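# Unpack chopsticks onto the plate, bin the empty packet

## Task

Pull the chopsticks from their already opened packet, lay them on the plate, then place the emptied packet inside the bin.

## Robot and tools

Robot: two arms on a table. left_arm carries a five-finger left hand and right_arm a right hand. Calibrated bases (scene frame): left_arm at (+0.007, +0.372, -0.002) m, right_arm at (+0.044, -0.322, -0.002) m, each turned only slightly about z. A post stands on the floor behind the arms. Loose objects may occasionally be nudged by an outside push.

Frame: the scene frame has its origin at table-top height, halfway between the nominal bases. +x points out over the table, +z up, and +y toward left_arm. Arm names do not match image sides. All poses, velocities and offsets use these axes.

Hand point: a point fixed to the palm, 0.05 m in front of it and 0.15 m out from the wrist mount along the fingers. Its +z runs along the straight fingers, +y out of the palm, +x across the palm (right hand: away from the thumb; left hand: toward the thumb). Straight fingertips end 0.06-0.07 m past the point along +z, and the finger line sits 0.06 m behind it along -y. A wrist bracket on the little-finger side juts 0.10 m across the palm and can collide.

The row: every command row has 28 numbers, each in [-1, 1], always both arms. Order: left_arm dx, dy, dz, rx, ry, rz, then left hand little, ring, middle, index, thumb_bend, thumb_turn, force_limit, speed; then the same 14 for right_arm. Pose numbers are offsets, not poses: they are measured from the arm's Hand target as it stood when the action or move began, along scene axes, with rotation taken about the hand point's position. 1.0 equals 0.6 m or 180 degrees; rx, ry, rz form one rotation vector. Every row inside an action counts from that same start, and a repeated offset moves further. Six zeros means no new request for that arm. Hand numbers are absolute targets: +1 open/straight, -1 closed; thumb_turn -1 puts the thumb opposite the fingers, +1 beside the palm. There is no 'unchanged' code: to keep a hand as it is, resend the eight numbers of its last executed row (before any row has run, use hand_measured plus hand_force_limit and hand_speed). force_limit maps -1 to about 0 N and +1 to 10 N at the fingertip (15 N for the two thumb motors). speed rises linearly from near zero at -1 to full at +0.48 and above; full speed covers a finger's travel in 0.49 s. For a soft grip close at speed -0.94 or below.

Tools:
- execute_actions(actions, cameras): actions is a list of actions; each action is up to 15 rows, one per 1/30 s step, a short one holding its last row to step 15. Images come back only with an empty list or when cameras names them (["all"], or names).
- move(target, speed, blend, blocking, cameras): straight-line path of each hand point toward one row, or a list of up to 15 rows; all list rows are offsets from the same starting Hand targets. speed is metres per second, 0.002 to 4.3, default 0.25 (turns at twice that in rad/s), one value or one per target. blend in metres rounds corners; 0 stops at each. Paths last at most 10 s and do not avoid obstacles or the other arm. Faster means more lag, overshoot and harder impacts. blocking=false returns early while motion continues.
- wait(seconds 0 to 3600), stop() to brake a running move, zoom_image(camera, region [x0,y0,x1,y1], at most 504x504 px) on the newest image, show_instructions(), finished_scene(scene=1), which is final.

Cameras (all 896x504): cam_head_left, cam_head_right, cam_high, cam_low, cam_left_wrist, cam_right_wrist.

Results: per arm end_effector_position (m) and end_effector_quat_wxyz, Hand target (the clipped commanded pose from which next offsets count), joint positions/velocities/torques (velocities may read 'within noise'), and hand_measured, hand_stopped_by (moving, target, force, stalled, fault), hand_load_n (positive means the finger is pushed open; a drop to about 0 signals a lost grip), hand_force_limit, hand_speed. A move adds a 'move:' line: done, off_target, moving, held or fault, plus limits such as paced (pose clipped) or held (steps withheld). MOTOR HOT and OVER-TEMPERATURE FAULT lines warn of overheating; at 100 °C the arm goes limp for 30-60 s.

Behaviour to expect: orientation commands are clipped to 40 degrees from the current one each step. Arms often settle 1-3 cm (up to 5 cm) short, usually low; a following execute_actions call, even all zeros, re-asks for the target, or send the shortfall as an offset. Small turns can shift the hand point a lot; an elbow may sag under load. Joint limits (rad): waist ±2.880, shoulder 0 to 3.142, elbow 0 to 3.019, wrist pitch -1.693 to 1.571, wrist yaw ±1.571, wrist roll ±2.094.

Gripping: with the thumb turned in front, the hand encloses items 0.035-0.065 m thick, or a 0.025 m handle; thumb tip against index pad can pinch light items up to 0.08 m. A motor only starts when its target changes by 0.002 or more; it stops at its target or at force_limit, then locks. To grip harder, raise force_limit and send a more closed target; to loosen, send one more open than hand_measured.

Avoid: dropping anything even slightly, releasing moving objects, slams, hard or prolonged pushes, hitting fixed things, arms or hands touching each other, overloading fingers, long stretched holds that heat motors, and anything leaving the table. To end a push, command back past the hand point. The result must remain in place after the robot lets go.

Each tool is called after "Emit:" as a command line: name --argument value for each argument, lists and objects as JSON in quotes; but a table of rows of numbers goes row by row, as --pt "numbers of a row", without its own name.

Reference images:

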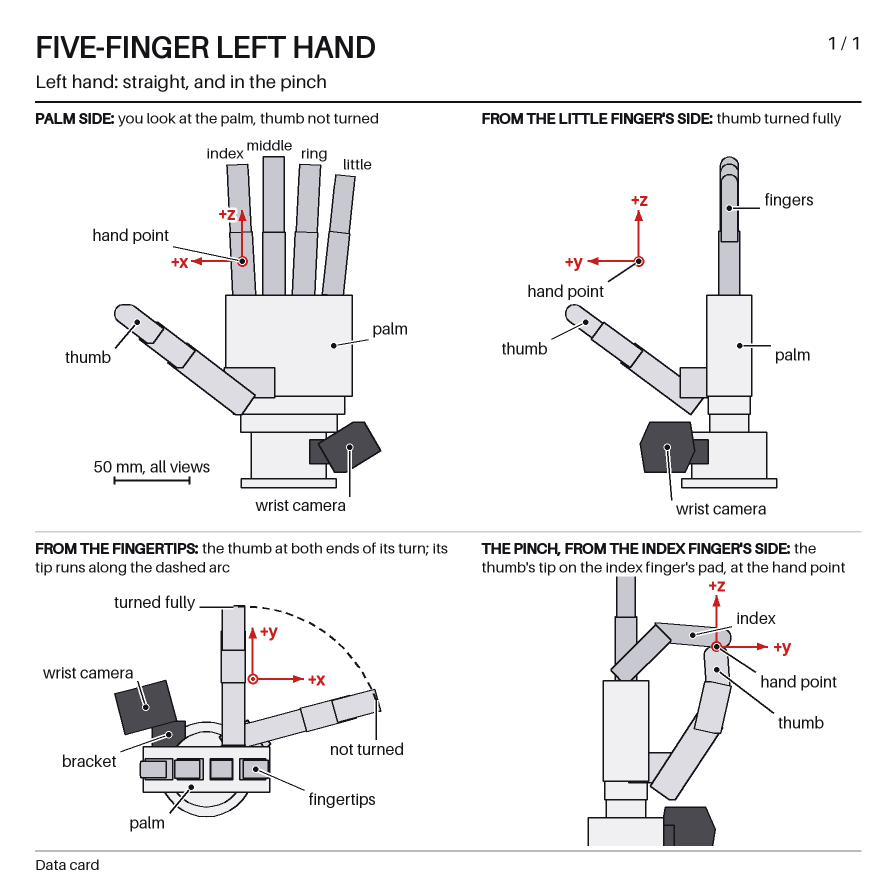

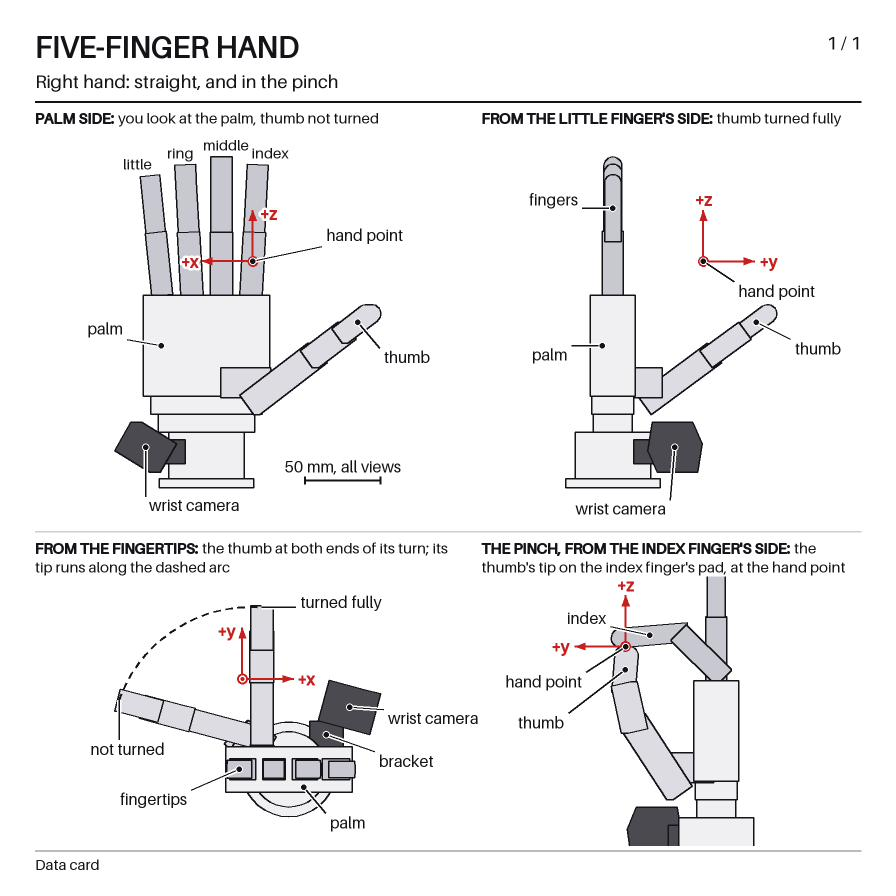

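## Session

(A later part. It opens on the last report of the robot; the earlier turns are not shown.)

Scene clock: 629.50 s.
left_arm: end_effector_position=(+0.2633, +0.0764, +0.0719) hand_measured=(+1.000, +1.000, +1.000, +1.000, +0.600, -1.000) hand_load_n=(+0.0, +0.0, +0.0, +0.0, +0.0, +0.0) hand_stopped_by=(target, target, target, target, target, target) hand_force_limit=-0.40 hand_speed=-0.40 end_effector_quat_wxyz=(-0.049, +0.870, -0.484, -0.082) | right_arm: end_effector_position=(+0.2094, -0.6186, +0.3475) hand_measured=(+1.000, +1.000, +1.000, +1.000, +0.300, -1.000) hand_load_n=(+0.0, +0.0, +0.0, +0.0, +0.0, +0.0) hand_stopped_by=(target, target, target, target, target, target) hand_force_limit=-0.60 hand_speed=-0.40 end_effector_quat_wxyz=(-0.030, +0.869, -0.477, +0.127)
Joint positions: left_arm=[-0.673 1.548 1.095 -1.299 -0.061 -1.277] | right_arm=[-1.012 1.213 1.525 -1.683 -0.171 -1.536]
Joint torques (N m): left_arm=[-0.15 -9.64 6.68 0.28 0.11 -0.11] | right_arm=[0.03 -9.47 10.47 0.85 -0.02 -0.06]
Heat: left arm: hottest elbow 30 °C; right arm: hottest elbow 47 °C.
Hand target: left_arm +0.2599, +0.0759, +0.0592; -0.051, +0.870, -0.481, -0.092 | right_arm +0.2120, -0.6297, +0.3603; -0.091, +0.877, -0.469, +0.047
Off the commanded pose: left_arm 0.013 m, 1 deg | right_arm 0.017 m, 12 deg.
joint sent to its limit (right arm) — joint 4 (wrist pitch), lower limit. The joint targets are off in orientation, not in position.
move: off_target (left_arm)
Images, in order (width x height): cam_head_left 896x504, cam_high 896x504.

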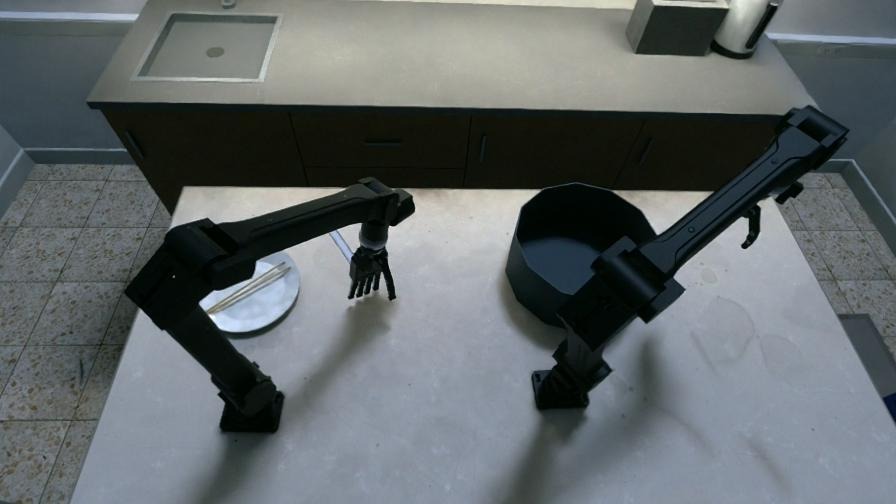

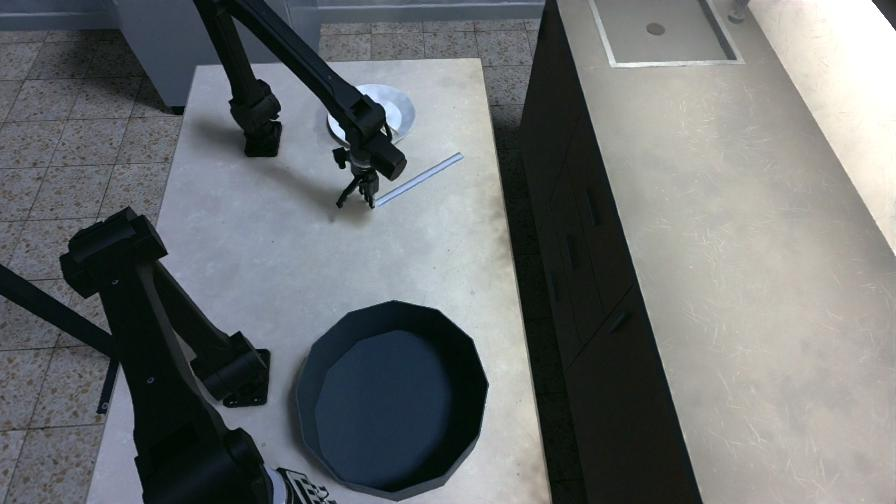

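Emit:
move --pt "0 0 -0.035 0 0 0 1 1 1 1 0.6 -1 -0.4 -0.4 0 0 0 0 0 0 1 1 1 1 0.3 -1 -0.6 -0.4" --pt "0.0417 0.0277 -0.035 0 0 0 1 1 1 1 0.6 -1 -0.4 -0.4 0 0 0 0 0 0 1 1 1 1 0.3 -1 -0.6 -0.4" --speed '[0.04,0.05]' --cameras '["cam_high","cam_head_left"]'

Emit:
zoom_image --camera "cam_high" --region '[350, 120, 490, 230]'

Emit:
zoom_image --camera "cam_head_left" --region '[320, 210, 420, 310]'

Scene clock: 631.83 s.
left_arm: end_effector_position=(+0.2720, +0.0834, +0.0655) hand_measured=(+1.000, +1.000, +1.000, +1.000, +0.600, -1.000) hand_load_n=(+0.0, +0.0, -5.5, +0.0, +0.0, +0.5) hand_stopped_by=(target, target, target, target, target, target) hand_force_limit=-0.40 hand_speed=-0.40 end_effector_quat_wxyz=(-0.037, +0.868, -0.490, -0.078) | right_arm: end_effector_position=(+0.2094, -0.6186, +0.3475) hand_measured=(+1.000, +1.000, +1.000, +1.000, +0.300, -1.000) hand_load_n=(+0.0, +0.0, +0.0, +0.0, +0.0, +0.0) hand_stopped_by=(target, target, target, target, target, target) hand_force_limit=-0.60 hand_speed=-0.40 end_effector_quat_wxyz=(-0.030, +0.869, -0.477, +0.127)
Joint positions: left_arm=[-0.636 1.555 1.082 -1.264 -0.047 -1.226] | right_arm=[-1.012 1.213 1.525 -1.683 -0.171 -1.536]
Joint torques (N m): left_arm=[2.08 -6.59 7.06 1.11 -0.94 0.04] | right_arm=[-0.56 -9 10.32 0.88 -0.05 -0.12]
Heat: left arm: hottest elbow 30 °C; right arm: hottest elbow 47 °C.
Hand target: left_arm +0.2848, +0.0924, +0.0382; -0.051, +0.870, -0.481, -0.092 | right_arm +0.2120, -0.6297, +0.3603; -0.091, +0.877, -0.469, +0.047
Off the commanded pose: left_arm 0.032 m, 2 deg | right_arm 0.017 m, 12 deg.
joint sent to its limit (right arm) — joint 4 (wrist pitch), lower limit. The joint targets are off in orientation, not in position.
move: off_target (left_arm)
Images, in order (width x height): cam_head_left 896x504, cam_high 896x504.

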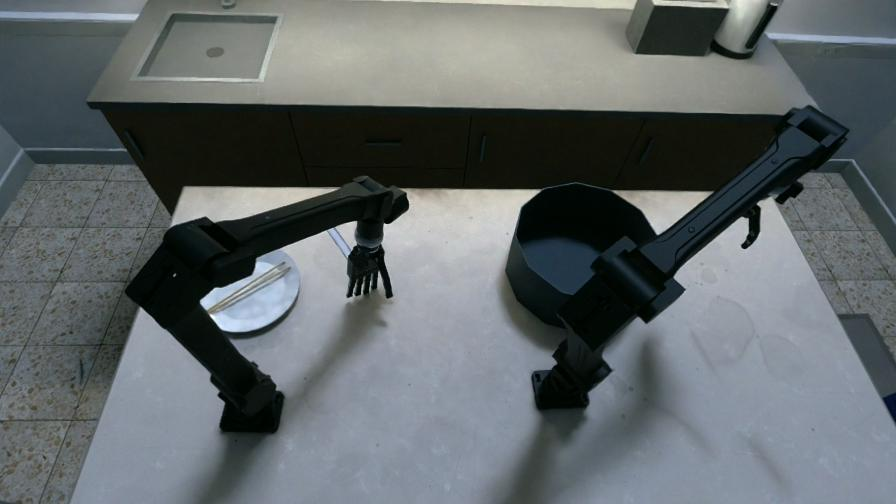

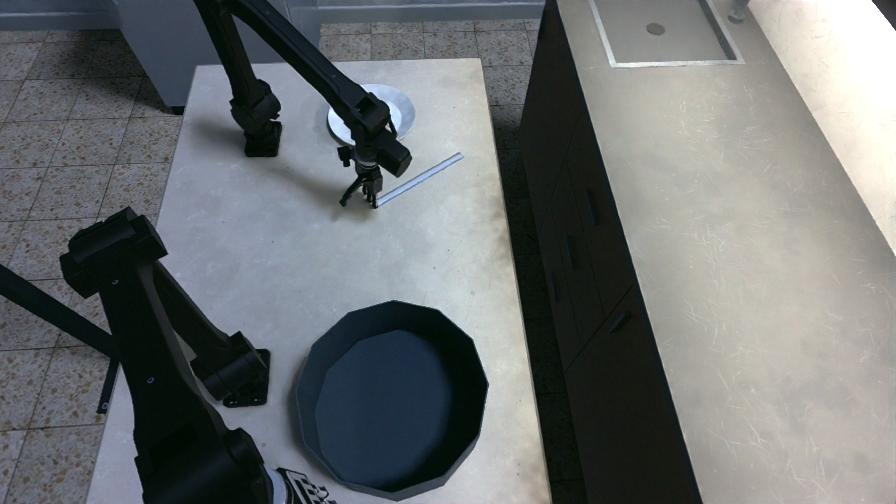

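Scaled by 3.600 from the camera's image (finer frame: 1280x720).

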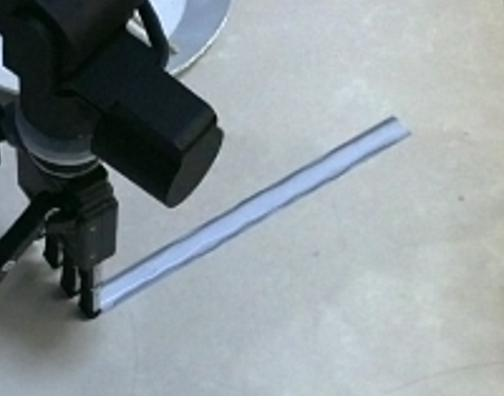

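Scaled by 5.040 from the camera's image (finer frame: 1280x720).

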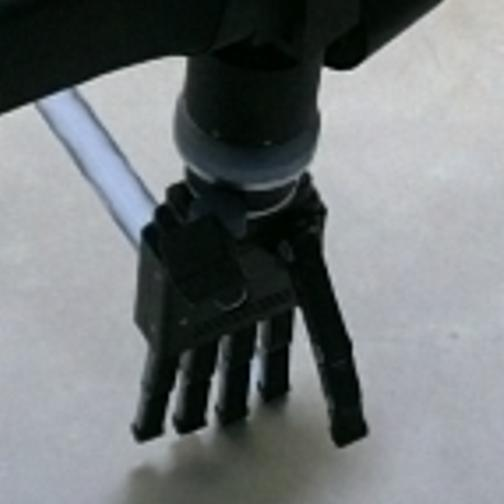

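Emit:
move --pt "0 0 0.02 0 0 0 1 1 1 1 0.6 -1 -0.4 -0.4 0 0 0 0 0 0 1 1 1 1 0.3 -1 -0.6 -0.4" --pt "0.0694 0.0461 0.02 0 0 0 1 1 1 1 0.6 -1 -0.4 -0.4 0 0 0 0 0 0 1 1 1 1 0.3 -1 -0.6 -0.4" --speed '[0.04,0.05]' --cameras '["cam_high","cam_head_left"]'

Emit:
zoom_image --camera "cam_high" --region '[350, 120, 490, 230]'

Emit:
zoom_image --camera "cam_head_left" --region '[310, 190, 430, 310]'

Scene clock: 634.27 s.
left_arm: end_effector_position=(+0.3139, +0.1144, +0.0656) hand_measured=(+1.000, +1.000, +1.000, +1.000, +0.600, -1.000) hand_load_n=(+0.0, +0.5, -4.0, +0.0, +0.0, +0.0) hand_stopped_by=(target, target, target, target, target, target) hand_force_limit=-0.40 hand_speed=-0.40 end_effector_quat_wxyz=(-0.042, +0.869, -0.487, -0.077) | right_arm: end_effector_position=(+0.2094, -0.6186, +0.3475) hand_measured=(+1.000, +1.000, +1.000, +1.000, +0.300, -1.000) hand_load_n=(+0.0, +0.0, +0.0, +0.0, +0.0, +0.0) hand_stopped_by=(target, target, target, target, target, target) hand_force_limit=-0.60 hand_speed=-0.40 end_effector_quat_wxyz=(-0.030, +0.869, -0.477, +0.127)
Joint positions: left_arm=[-0.522 1.59 1.126 -1.266 -0.076 -1.121] | right_arm=[-1.012 1.213 1.525 -1.683 -0.171 -1.536]
Joint torques (N m): left_arm=[1.55 -7.77 8.99 -0.12 -0.67 0.06] | right_arm=[0.15 -9.05 10.51 0.81 -0.06 -0.09]
Heat: left arm: hottest elbow 30 °C; right arm: hottest elbow 47 °C.
Hand target: left_arm +0.3266, +0.1200, +0.0503; -0.051, +0.870, -0.482, -0.092 | right_arm +0.2120, -0.6297, +0.3603; -0.091, +0.877, -0.469, +0.047
Off the commanded pose: left_arm 0.021 m, 2 deg | right_arm 0.017 m, 12 deg.
joint sent to its limit (right arm) — joint 4 (wrist pitch), lower limit. The joint targets are off in orientation, not in position.
move: off_target (left_arm)
Images, in order (width x height): cam_head_left 896x504, cam_high 896x504.

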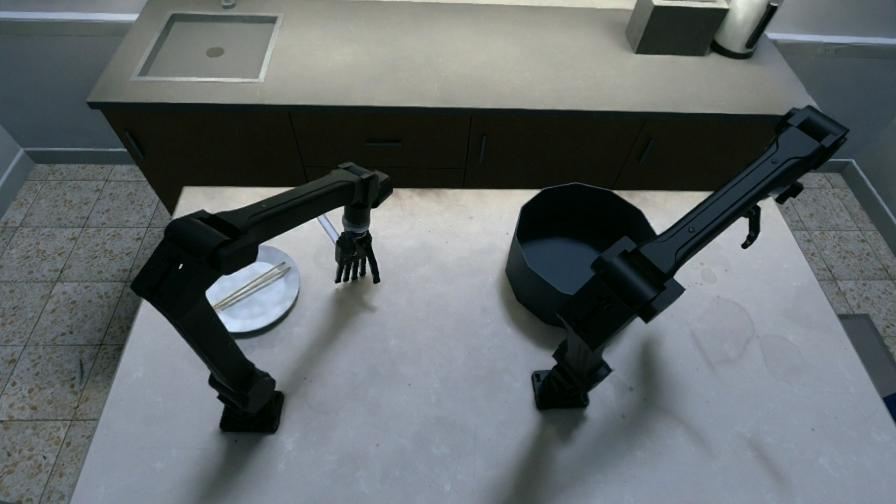

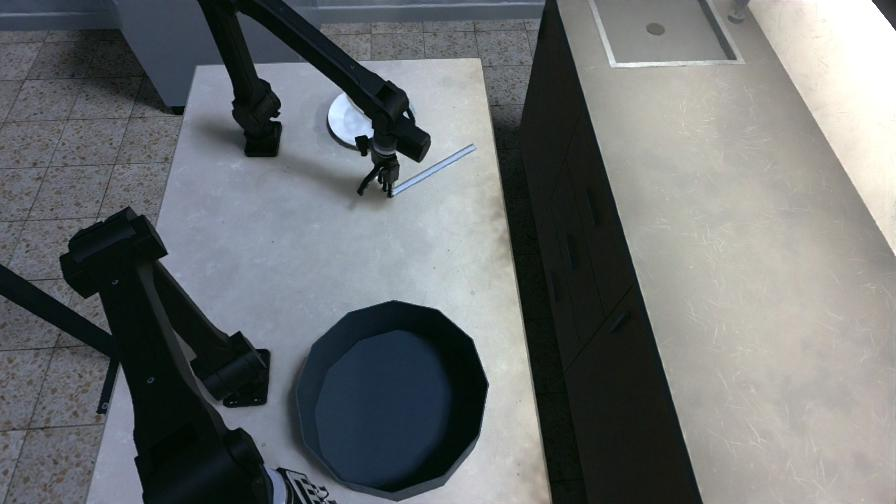

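Scaled by 3.600 from the camera's image (finer frame: 1280x720).

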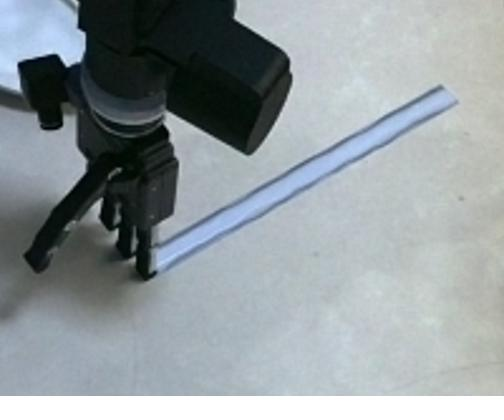

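Scaled by 4.200 from the camera's image (finer frame: 1280x720).

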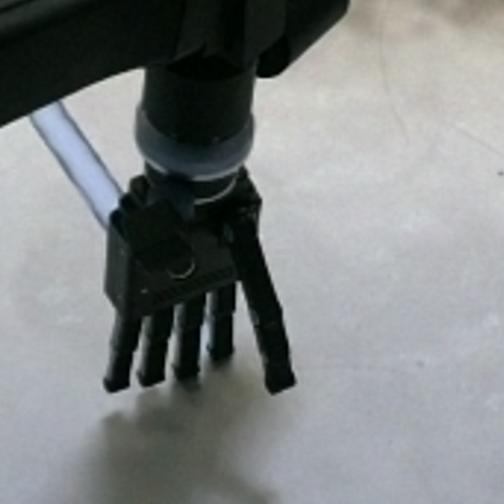

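Emit:
move --pt "0.0833 0.0553 0 0 0 0 1 1 1 1 0.6 -1 -0.4 -0.4 0 0 0 0 0 0 1 1 1 1 0.3 -1 -0.6 -0.4" --speed '[0.05]' --cameras '["cam_high","cam_head_left"]'

Emit:
zoom_image --camera "cam_high" --region '[370, 90, 510, 200]'

Emit:
zoom_image --camera "cam_head_left" --region '[280, 170, 400, 290]'

Scene clock: 636.57 s.
left_arm: end_effector_position=(+0.3628, +0.1475, +0.0657) hand_measured=(+1.000, +1.000, +1.000, +1.000, +0.600, -1.000) hand_load_n=(+0.0, +0.0, -3.5, +0.0, +0.0, +0.0) hand_stopped_by=(target, target, target, target, target, target) hand_force_limit=-0.40 hand_speed=-0.40 end_effector_quat_wxyz=(-0.045, +0.869, -0.486, -0.078) | right_arm: end_effector_position=(+0.2094, -0.6186, +0.3475) hand_measured=(+1.000, +1.000, +1.000, +1.000, +0.300, -1.000) hand_load_n=(+0.0, +0.0, +0.0, +0.0, +0.0, +0.0) hand_stopped_by=(target, target, target, target, target, target) hand_force_limit=-0.60 hand_speed=-0.40 end_effector_quat_wxyz=(-0.030, +0.869, -0.477, +0.127)
Joint positions: left_arm=[-0.405 1.654 1.208 -1.276 -0.099 -1.005] | right_arm=[-1.012 1.213 1.525 -1.683 -0.171 -1.536]
Joint torques (N m): left_arm=[1.67 -8.88 9.35 -0.03 -0.6 0.06] | right_arm=[-0.21 -9.17 10.4 0.75 0.01 -0.06]
Heat: left arm: hottest elbow 30 °C; right arm: hottest elbow 47 °C.
Hand target: left_arm +0.3765, +0.1534, +0.0501; -0.051, +0.870, -0.481, -0.092 | right_arm +0.2120, -0.6297, +0.3603; -0.091, +0.877, -0.469, +0.047
Off the commanded pose: left_arm 0.021 m, 2 deg | right_arm 0.017 m, 12 deg.
joint sent to its limit (right arm) — joint 4 (wrist pitch), lower limit. The joint targets are off in orientation, not in position.
move: off_target (left_arm)
Images, in order (width x height): cam_head_left 896x504, cam_high 896x504.

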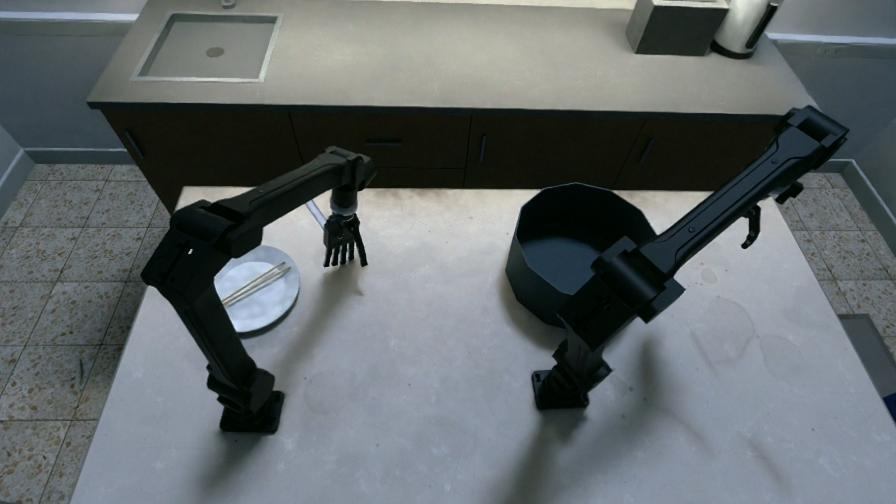

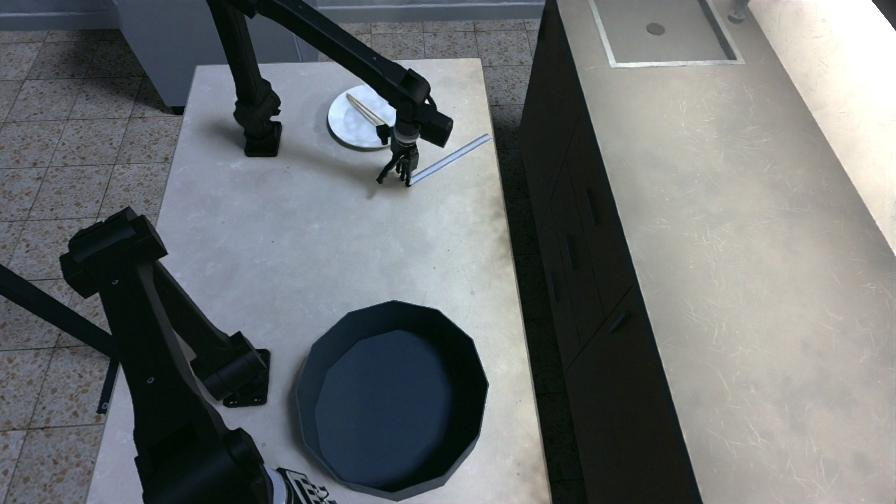

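Scaled by 3.600 from the camera's image (finer frame: 1280x720).

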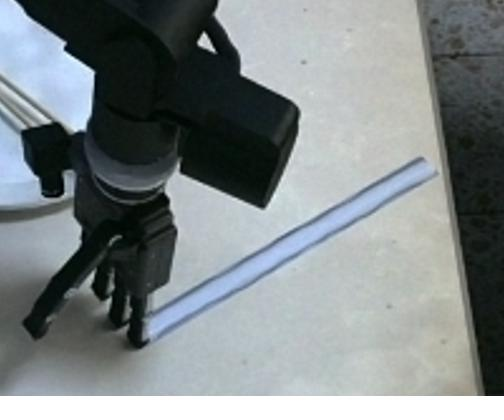

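Scaled by 4.200 from the camera's image (finer frame: 1280x720).

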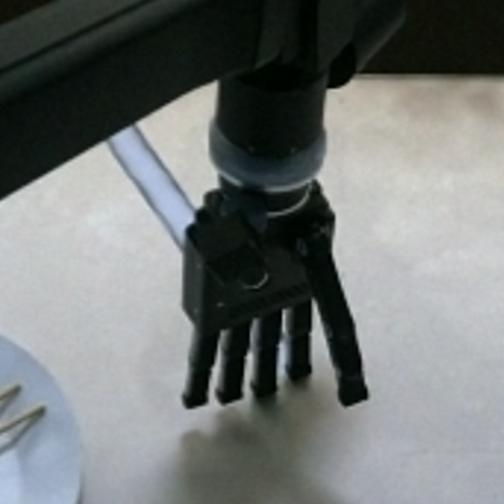

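Emit:
move --pt "0.111 0.0738 0 0 0 0 1 1 1 1 0.6 -1 -0.4 -0.4 0 0 0 0 0 0 1 1 1 1 0.3 -1 -0.6 -0.4" --speed '[0.05]' --cameras '["cam_high","cam_head_left"]'

Emit:
zoom_image --camera "cam_high" --region '[390, 80, 530, 190]'

Emit:
zoom_image --camera "cam_head_left" --region '[260, 160, 380, 280]'

Scene clock: 638.97 s.
left_arm: end_effector_position=(+0.4293, +0.1909, +0.0663) hand_measured=(+1.000, +1.000, +1.000, +1.000, +0.600, -1.000) hand_load_n=(+0.0, +0.0, -2.5, -0.5, +0.0, +0.0) hand_stopped_by=(target, target, target, target, target, target) hand_force_limit=-0.40 hand_speed=-0.40 end_effector_quat_wxyz=(-0.048, +0.869, -0.486, -0.079) | right_arm: end_effector_position=(+0.2094, -0.6186, +0.3475) hand_measured=(+1.000, +1.000, +1.000, +1.000, +0.300, -1.000) hand_load_n=(+0.0, +0.0, +0.0, +0.0, +0.0, +0.0) hand_stopped_by=(target, target, target, target, target, target) hand_force_limit=-0.60 hand_speed=-0.40 end_effector_quat_wxyz=(-0.030, +0.869, -0.477, +0.127)
Joint positions: left_arm=[-0.271 1.76 1.352 -1.302 -0.124 -0.874] | right_arm=[-1.012 1.213 1.525 -1.683 -0.171 -1.536]
Joint torques (N m): left_arm=[1.55 -10.93 9.87 -0.03 -0.51 0.06] | right_arm=[-0.38 -9.35 10.43 0.87 -0.02 -0.06]
Heat: left arm: hottest elbow 30 °C; right arm: hottest elbow 47 °C.
Hand target: left_arm +0.4431, +0.1975, +0.0501; -0.051, +0.870, -0.481, -0.092 | right_arm +0.2120, -0.6297, +0.3603; -0.091, +0.877, -0.469, +0.047
Off the commanded pose: left_arm 0.022 m, 2 deg | right_arm 0.017 m, 12 deg.
joint sent to its limit (right arm) — joint 4 (wrist pitch), lower limit. The joint targets are off in orientation, not in position.
move: off_target (left_arm)
Images, in order (width x height): cam_head_left 896x504, cam_high 896x504.

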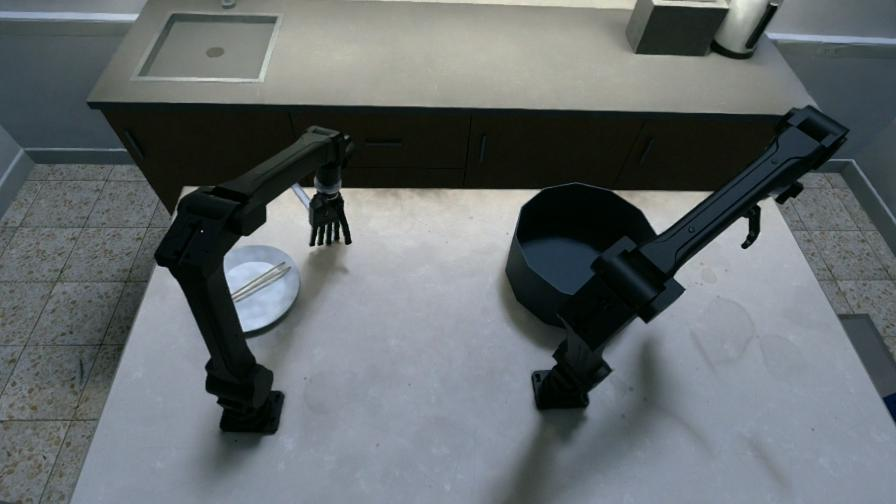

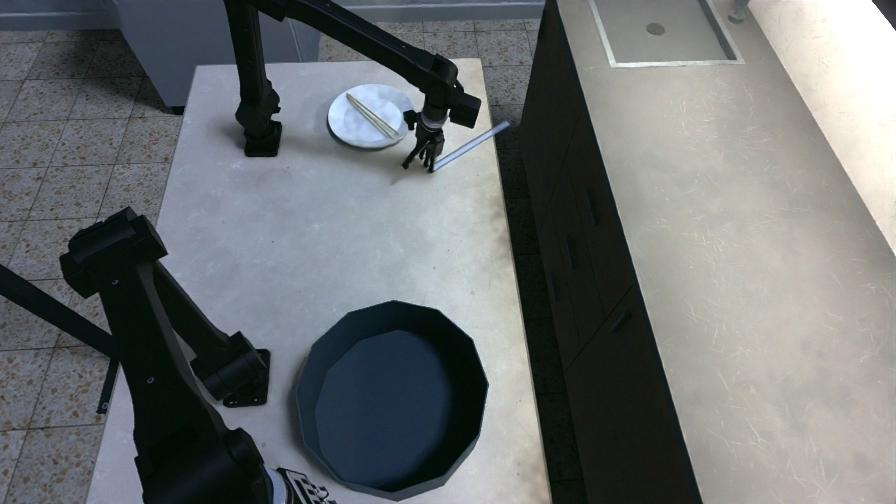

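Scaled by 3.600 from the camera's image (finer frame: 1280x720).

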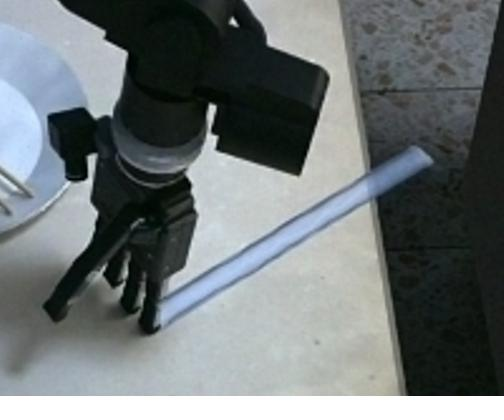

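Scaled by 4.200 from the camera's image (finer frame: 1280x720).

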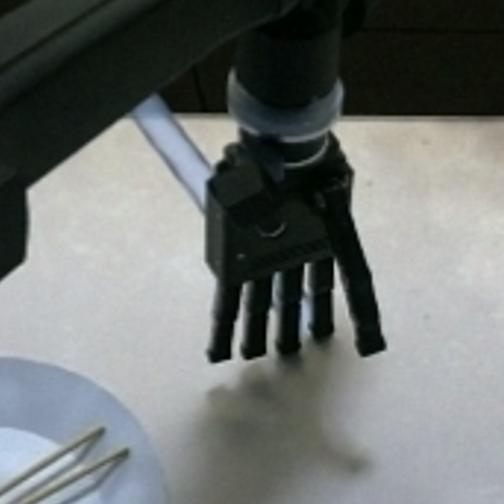

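Emit:
move --pt "0.031 0.0205 0 0 0 0 1 1 1 1 0.6 -1 -0.4 -0.4 0 0 0 0 0 0 1 1 1 1 0.3 -1 -0.6 -0.4" --pt "-0.02 -0.0133 0.015 0 0 0 1 1 1 1 0.6 -1 -0.4 -0.4 0 0 0 0 0 0 1 1 1 1 0.3 -1 -0.6 -0.4" --pt "-0.03 -0.02 0.2 0 0 0 1 1 1 1 0.6 -1 -0.4 -0.4 0 0 0 0 0 0 1 1 1 1 0.3 -1 -0.6 -0.4" --speed '[0.05,0.05,0.12]' --cameras '["cam_high","cam_head_left"]'

Emit:
zoom_image --camera "cam_high" --region '[390, 80, 530, 190]'

Emit:
zoom_image --camera "cam_head_left" --region '[260, 160, 380, 280]'

Scene clock: 642.93 s.
left_arm: end_effector_position=(+0.4152, +0.1932, +0.1537) hand_measured=(+1.000, +1.000, +1.000, +1.000, +0.600, -1.000) hand_load_n=(+0.0, +0.0, +0.0, +0.0, +0.0, +0.0) hand_stopped_by=(target, target, target, target, target, target) hand_force_limit=-0.40 hand_speed=-0.40 end_effector_quat_wxyz=(-0.048, +0.867, -0.483, -0.109) | right_arm: end_effector_position=(+0.2094, -0.6186, +0.3475) hand_measured=(+1.000, +1.000, +1.000, +1.000, +0.300, -1.000) hand_load_n=(+0.0, +0.0, +0.0, +0.0, +0.0, +0.0) hand_stopped_by=(target, target, target, target, target, target) hand_force_limit=-0.60 hand_speed=-0.40 end_effector_quat_wxyz=(-0.030, +0.869, -0.477, +0.127)
Joint positions: left_arm=[-0.28 1.698 1.501 -1.572 -0.133 -0.89] | right_arm=[-1.012 1.213 1.525 -1.683 -0.171 -1.536]
Joint torques (N m): left_arm=[-0.26 -15.62 11.21 -0.94 0.07 -0.1] | right_arm=[0.03 -9.41 10.04 0.9 -0.06 -0.08]
Heat: left arm: hottest elbow 31 °C; right arm: hottest elbow 47 °C.
Hand target: left_arm +0.4251, +0.1855, +0.1702; -0.051, +0.870, -0.482, -0.092 | right_arm +0.2120, -0.6297, +0.3603; -0.091, +0.877, -0.469, +0.047
Off the commanded pose: left_arm 0.021 m, 2 deg | right_arm 0.017 m, 12 deg.
joint sent to its limit (right arm) — joint 4 (wrist pitch), lower limit. The joint targets are off in orientation, not in position.
move: off_target (left_arm)
Images, in order (width x height): cam_head_left 896x504, cam_high 896x504.

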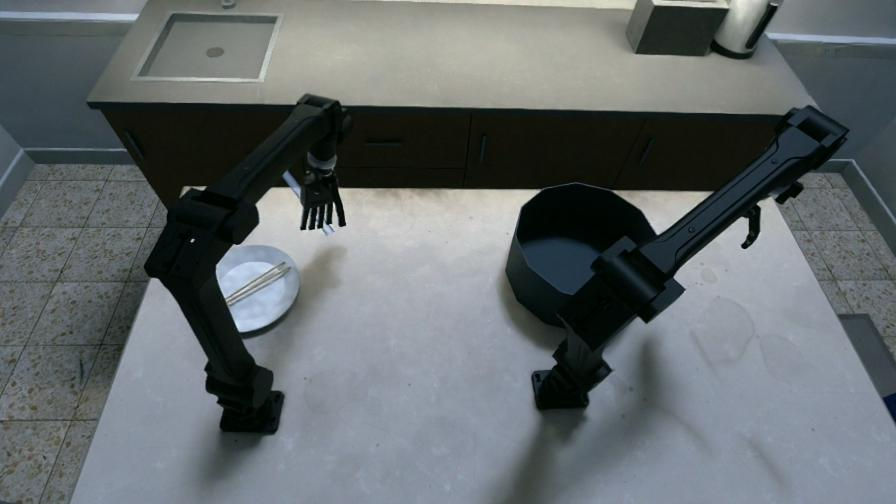

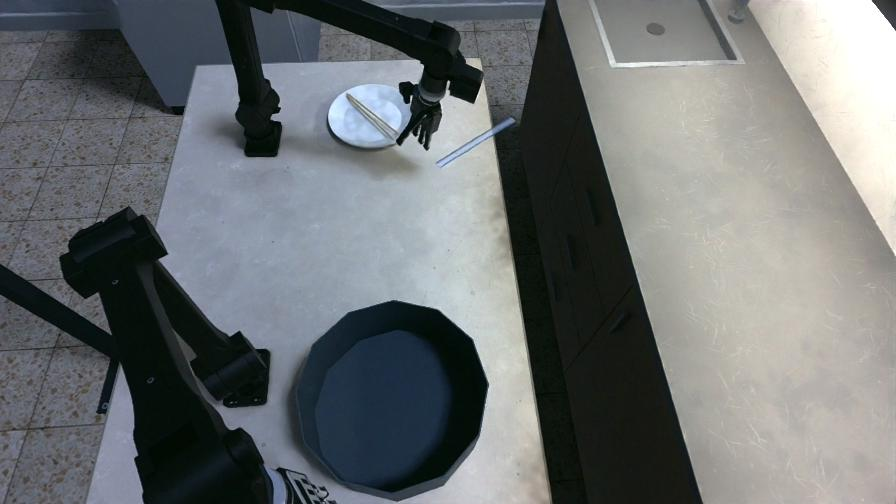

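Scaled by 3.600 from the camera's image (finer frame: 1280x720).

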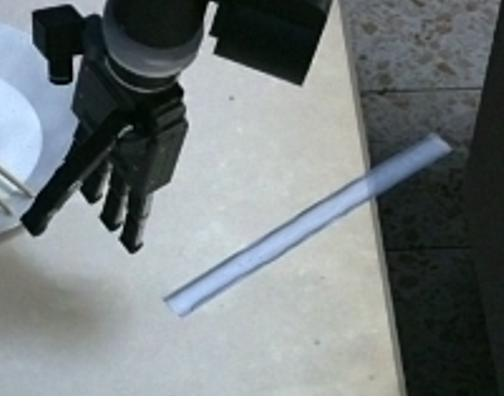

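Scaled by 4.200 from the camera's image (finer frame: 1280x720).

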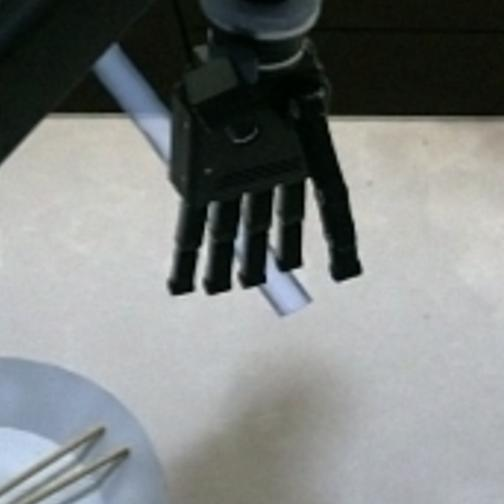

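Emit:
move --target '[0.43,0.3275,-0.03,-0.0556,-0.0354,0.0053,1,1,1,1,1,-1,-0.4,-0.4,0,0,0,0,0,0,1,1,1,1,0.3,-1,-0.6,-0.4]' --speed 0.15 --cameras '["cam_high","cam_head_left","cam_left_wrist"]'

Emit:
zoom_image --camera "cam_high" --region '[420, 50, 560, 160]'

Emit:
zoom_image --camera "cam_head_left" --region '[230, 120, 350, 240]'

Scene clock: 647.37 s.
left_arm: end_effector_position=(+0.6756, +0.3821, +0.1565) hand_measured=(+1.000, +1.000, +1.000, +1.000, +1.000, -1.000) hand_load_n=(+0.0, -0.5, +0.0, +0.0, +0.0, +0.0) hand_stopped_by=(target, target, target, target, target, target) hand_force_limit=-0.40 hand_speed=-0.40 end_effector_quat_wxyz=(-0.010, +0.883, -0.470, +0.014) | right_arm: end_effector_position=(+0.2094, -0.6186, +0.3475) hand_measured=(+1.000, +1.000, +1.000, +1.000, +0.300, -1.000) hand_load_n=(+0.5, +0.0, +0.0, +0.0, +0.0, +0.0) hand_stopped_by=(target, target, target, target, target, target) hand_force_limit=-0.60 hand_speed=-0.40 end_effector_quat_wxyz=(-0.030, +0.869, -0.477, +0.127)
Joint positions: left_arm=[0.141 2.268 2.401 -1.67 -0.002 -0.494] | right_arm=[-1.012 1.213 1.525 -1.683 -0.171 -1.536]
Joint torques (N m): left_arm=[0.21 -21.83 11.93 -0.39 0.17 0.1] | right_arm=[-0.56 -8.82 10.43 0.9 -0.09 -0.07]
Heat: left arm: hottest elbow 32 °C; right arm: hottest elbow 47 °C.
Hand target: left_arm +0.6831, +0.3821, +0.1520; -0.001, +0.879, -0.477, -0.002 | right_arm +0.2120, -0.6297, +0.3603; -0.091, +0.877, -0.469, +0.047
Off the commanded pose: left_arm 0.009 m, 2 deg | right_arm 0.017 m, 12 deg.
joint sent to its limit (left arm) — joint 4 (wrist pitch), lower limit. The joint targets still meet the commanded pose.
joint sent to its limit (right arm) — joint 4 (wrist pitch), lower limit. The joint targets are off in orientation, not in position.
move: done
Images, in order (width x height): cam_head_left 896x504, cam_high 896x504, cam_left_wrist 896x504.

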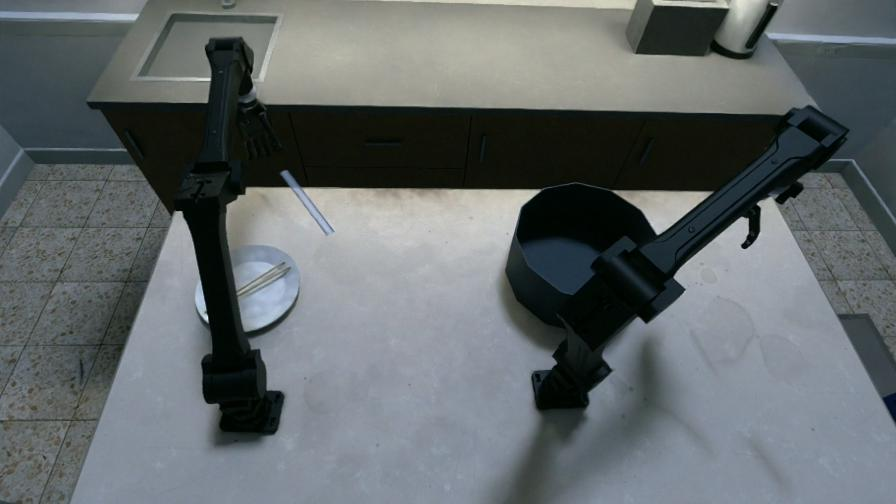

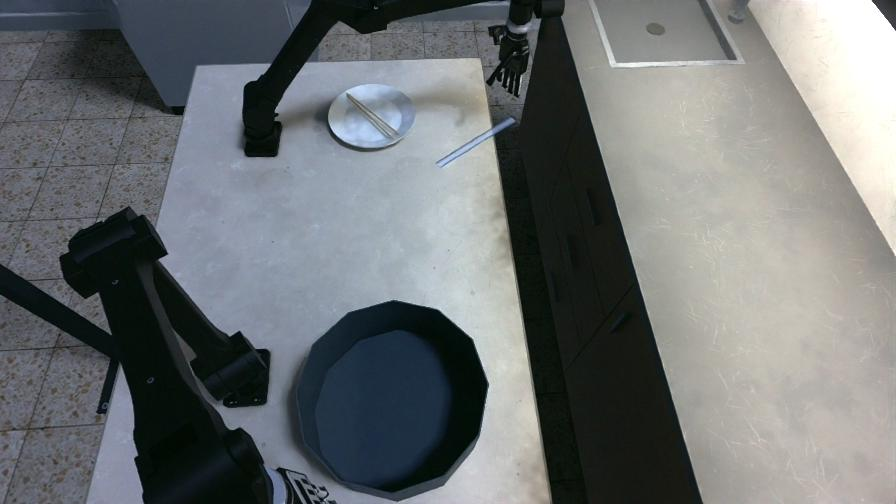

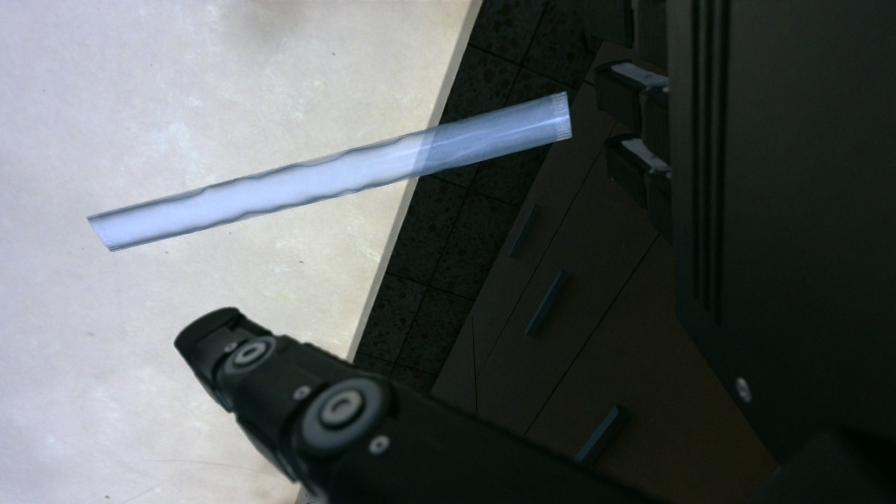

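Scaled by 3.600 from the camera's image (finer frame: 1280x720).

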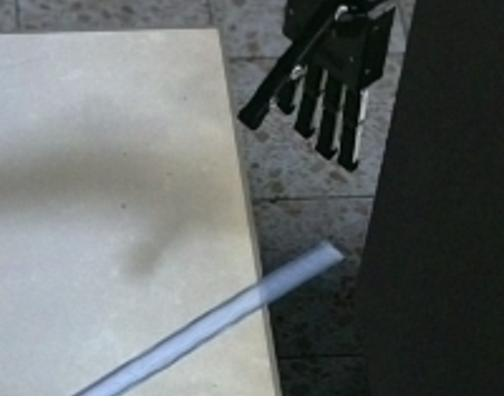

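Scaled by 4.200 from the camera's image (finer frame: 1280x720).

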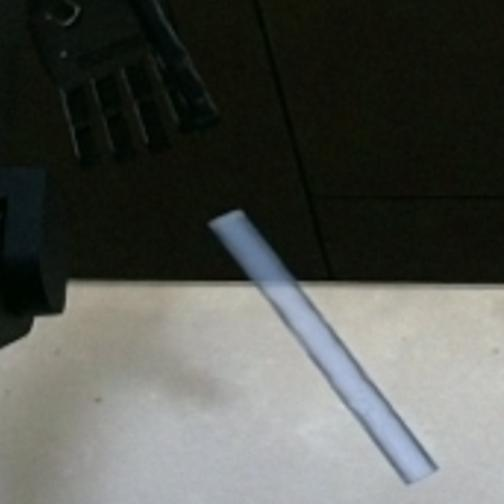

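Emit:
move --target '[0,0,0,0,0,0,1,1,1,-0.15,0.1,-1,-0.4,-0.2,0,0,0,0,0,0,1,1,1,1,0.3,-1,-0.6,-0.4]' --speed 0.15 --cameras '["cam_left_wrist"]'

Scene clock: 649.83 s.
left_arm: end_effector_position=(+0.6755, +0.3820, +0.1565) hand_measured=(+1.000, +1.000, +1.000, -0.150, +0.100, -1.000) hand_load_n=(+0.0, +0.0, +0.0, +0.0, +0.0, +0.0) hand_stopped_by=(target, target, target, target, target, target) hand_force_limit=-0.40 hand_speed=-0.20 end_effector_quat_wxyz=(-0.010, +0.883, -0.470, +0.014) | right_arm: end_effector_position=(+0.2094, -0.6186, +0.3475) hand_measured=(+1.000, +1.000, +1.000, +1.000, +0.300, -1.000) hand_load_n=(+0.0, +0.0, +0.0, +0.0, +0.0, +0.0) hand_stopped_by=(target, target, target, target, target, target) hand_force_limit=-0.60 hand_speed=-0.40 end_effector_quat_wxyz=(-0.030, +0.869, -0.477, +0.127)
Joint positions: left_arm=[0.141 2.268 2.401 -1.67 -0.002 -0.494] | right_arm=[-1.012 1.213 1.525 -1.683 -0.171 -1.536]
Joint torques (N m): left_arm=[0.21 -21.77 11.92 -0.4 0.16 0.09] | right_arm=[0.38 -9.47 10.17 1.05 -0.01 -0.09]
Heat: left arm: hottest elbow 32 °C; right arm: hottest elbow 47 °C.
Hand target: left_arm +0.6831, +0.3821, +0.1520; +0.000, +0.879, -0.477, -0.002 | right_arm +0.2120, -0.6297, +0.3603; -0.091, +0.877, -0.469, +0.047
Off the commanded pose: left_arm 0.009 m, 2 deg | right_arm 0.017 m, 12 deg.
joint sent to its limit (left arm) — joint 4 (wrist pitch), lower limit. The joint targets still meet the commanded pose.
joint sent to its limit (right arm) — joint 4 (wrist pitch), lower limit. The joint targets are off in orientation, not in position.
move: done

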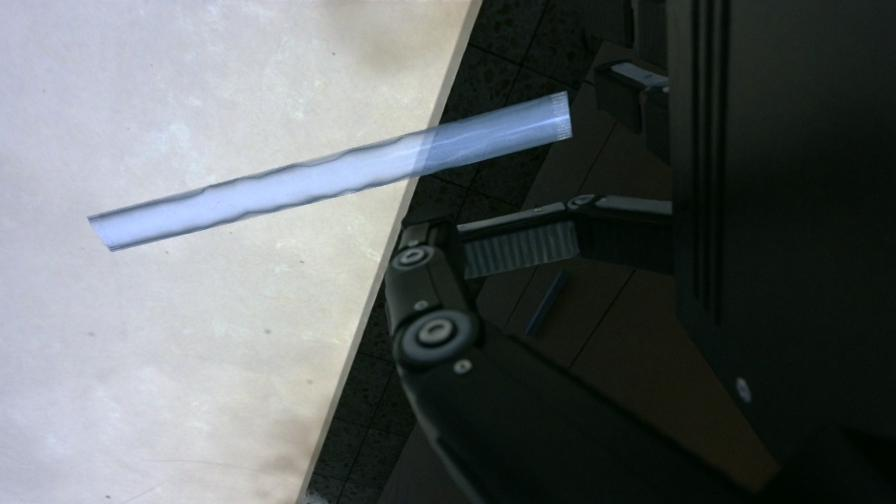

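Emit:
move --pt "0 0 0 0 0 0 1 1 1 1 1 -1 -0.4 -0.2 0 0 0 0 0 0 1 1 1 1 0.3 -1 -0.6 -0.4" --pt "0.05 0.025 -0.09 0 0 0 1 1 1 1 1 -1 -0.4 -0.2 0 0 0 0 0 0 1 1 1 1 0.3 -1 -0.6 -0.4" --speed 0.08 --cameras '["cam_left_wrist","cam_high"]'

Emit:
zoom_image --camera "cam_high" --region '[440, 50, 580, 160]'

Scene clock: 655.43 s.
left_arm: end_effector_position=(+0.7073, +0.3917, +0.1042) hand_measured=(+1.000, +1.000, +1.000, +1.000, +1.000, -1.000) hand_load_n=(+0.0, +0.0, +0.0, +0.0, +0.0, +0.0) hand_stopped_by=(target, target, target, target, target, target) hand_force_limit=-0.40 hand_speed=-0.20 end_effector_quat_wxyz=(-0.008, +0.881, -0.473, +0.010) | right_arm: end_effector_position=(+0.2094, -0.6186, +0.3475) hand_measured=(+1.000, +1.000, +1.000, +1.000, +0.300, -1.000) hand_load_n=(+0.0, +0.0, +0.0, +0.0, +0.0, +0.0) hand_stopped_by=(target, target, target, target, target, target) hand_force_limit=-0.60 hand_speed=-0.40 end_effector_quat_wxyz=(-0.030, +0.869, -0.477, +0.127)
Joint positions: left_arm=[0.149 2.425 2.55 -1.67 -0.002 -0.478] | right_arm=[-1.012 1.213 1.525 -1.683 -0.171 -1.536]
Joint torques (N m): left_arm=[0.73 -23.41 11.88 -0.42 0.11 0.09] | right_arm=[-0.38 -9.23 10.44 0.84 -0.01 -0.01]
Heat: left arm: hottest elbow 32 °C; right arm: hottest elbow 47 °C.
Hand target: left_arm +0.7131, +0.3970, +0.0980; +0.000, +0.879, -0.477, -0.002 | right_arm +0.2120, -0.6297, +0.3603; -0.091, +0.877, -0.469, +0.047
Off the commanded pose: left_arm 0.010 m, 2 deg | right_arm 0.017 m, 12 deg.
joint sent to its limit (left arm) — joint 4 (wrist pitch), lower limit. The joint targets still meet the commanded pose.
joint sent to its limit (right arm) — joint 4 (wrist pitch), lower limit. The joint targets are off in orientation, not in position.
move: done
Images, in order (width x height): cam_high 896x504, cam_left_wrist 896x504.

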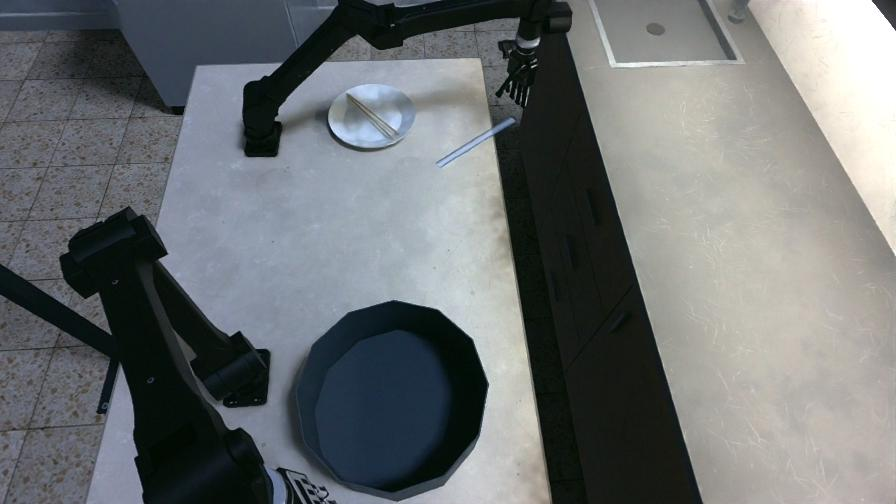

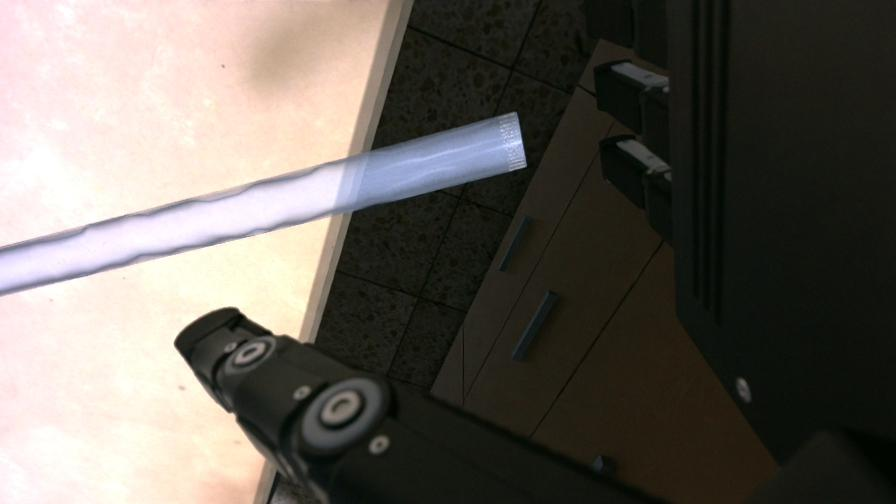

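Scaled by 3.600 from the camera's image (finer frame: 1280x720).

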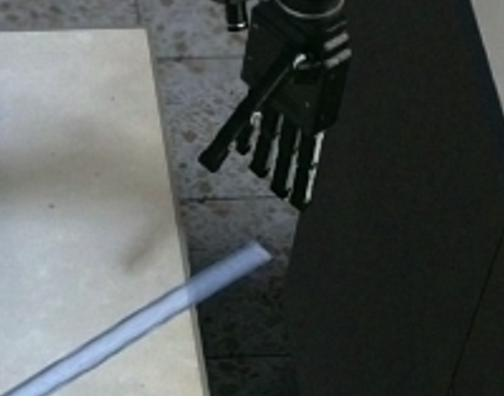

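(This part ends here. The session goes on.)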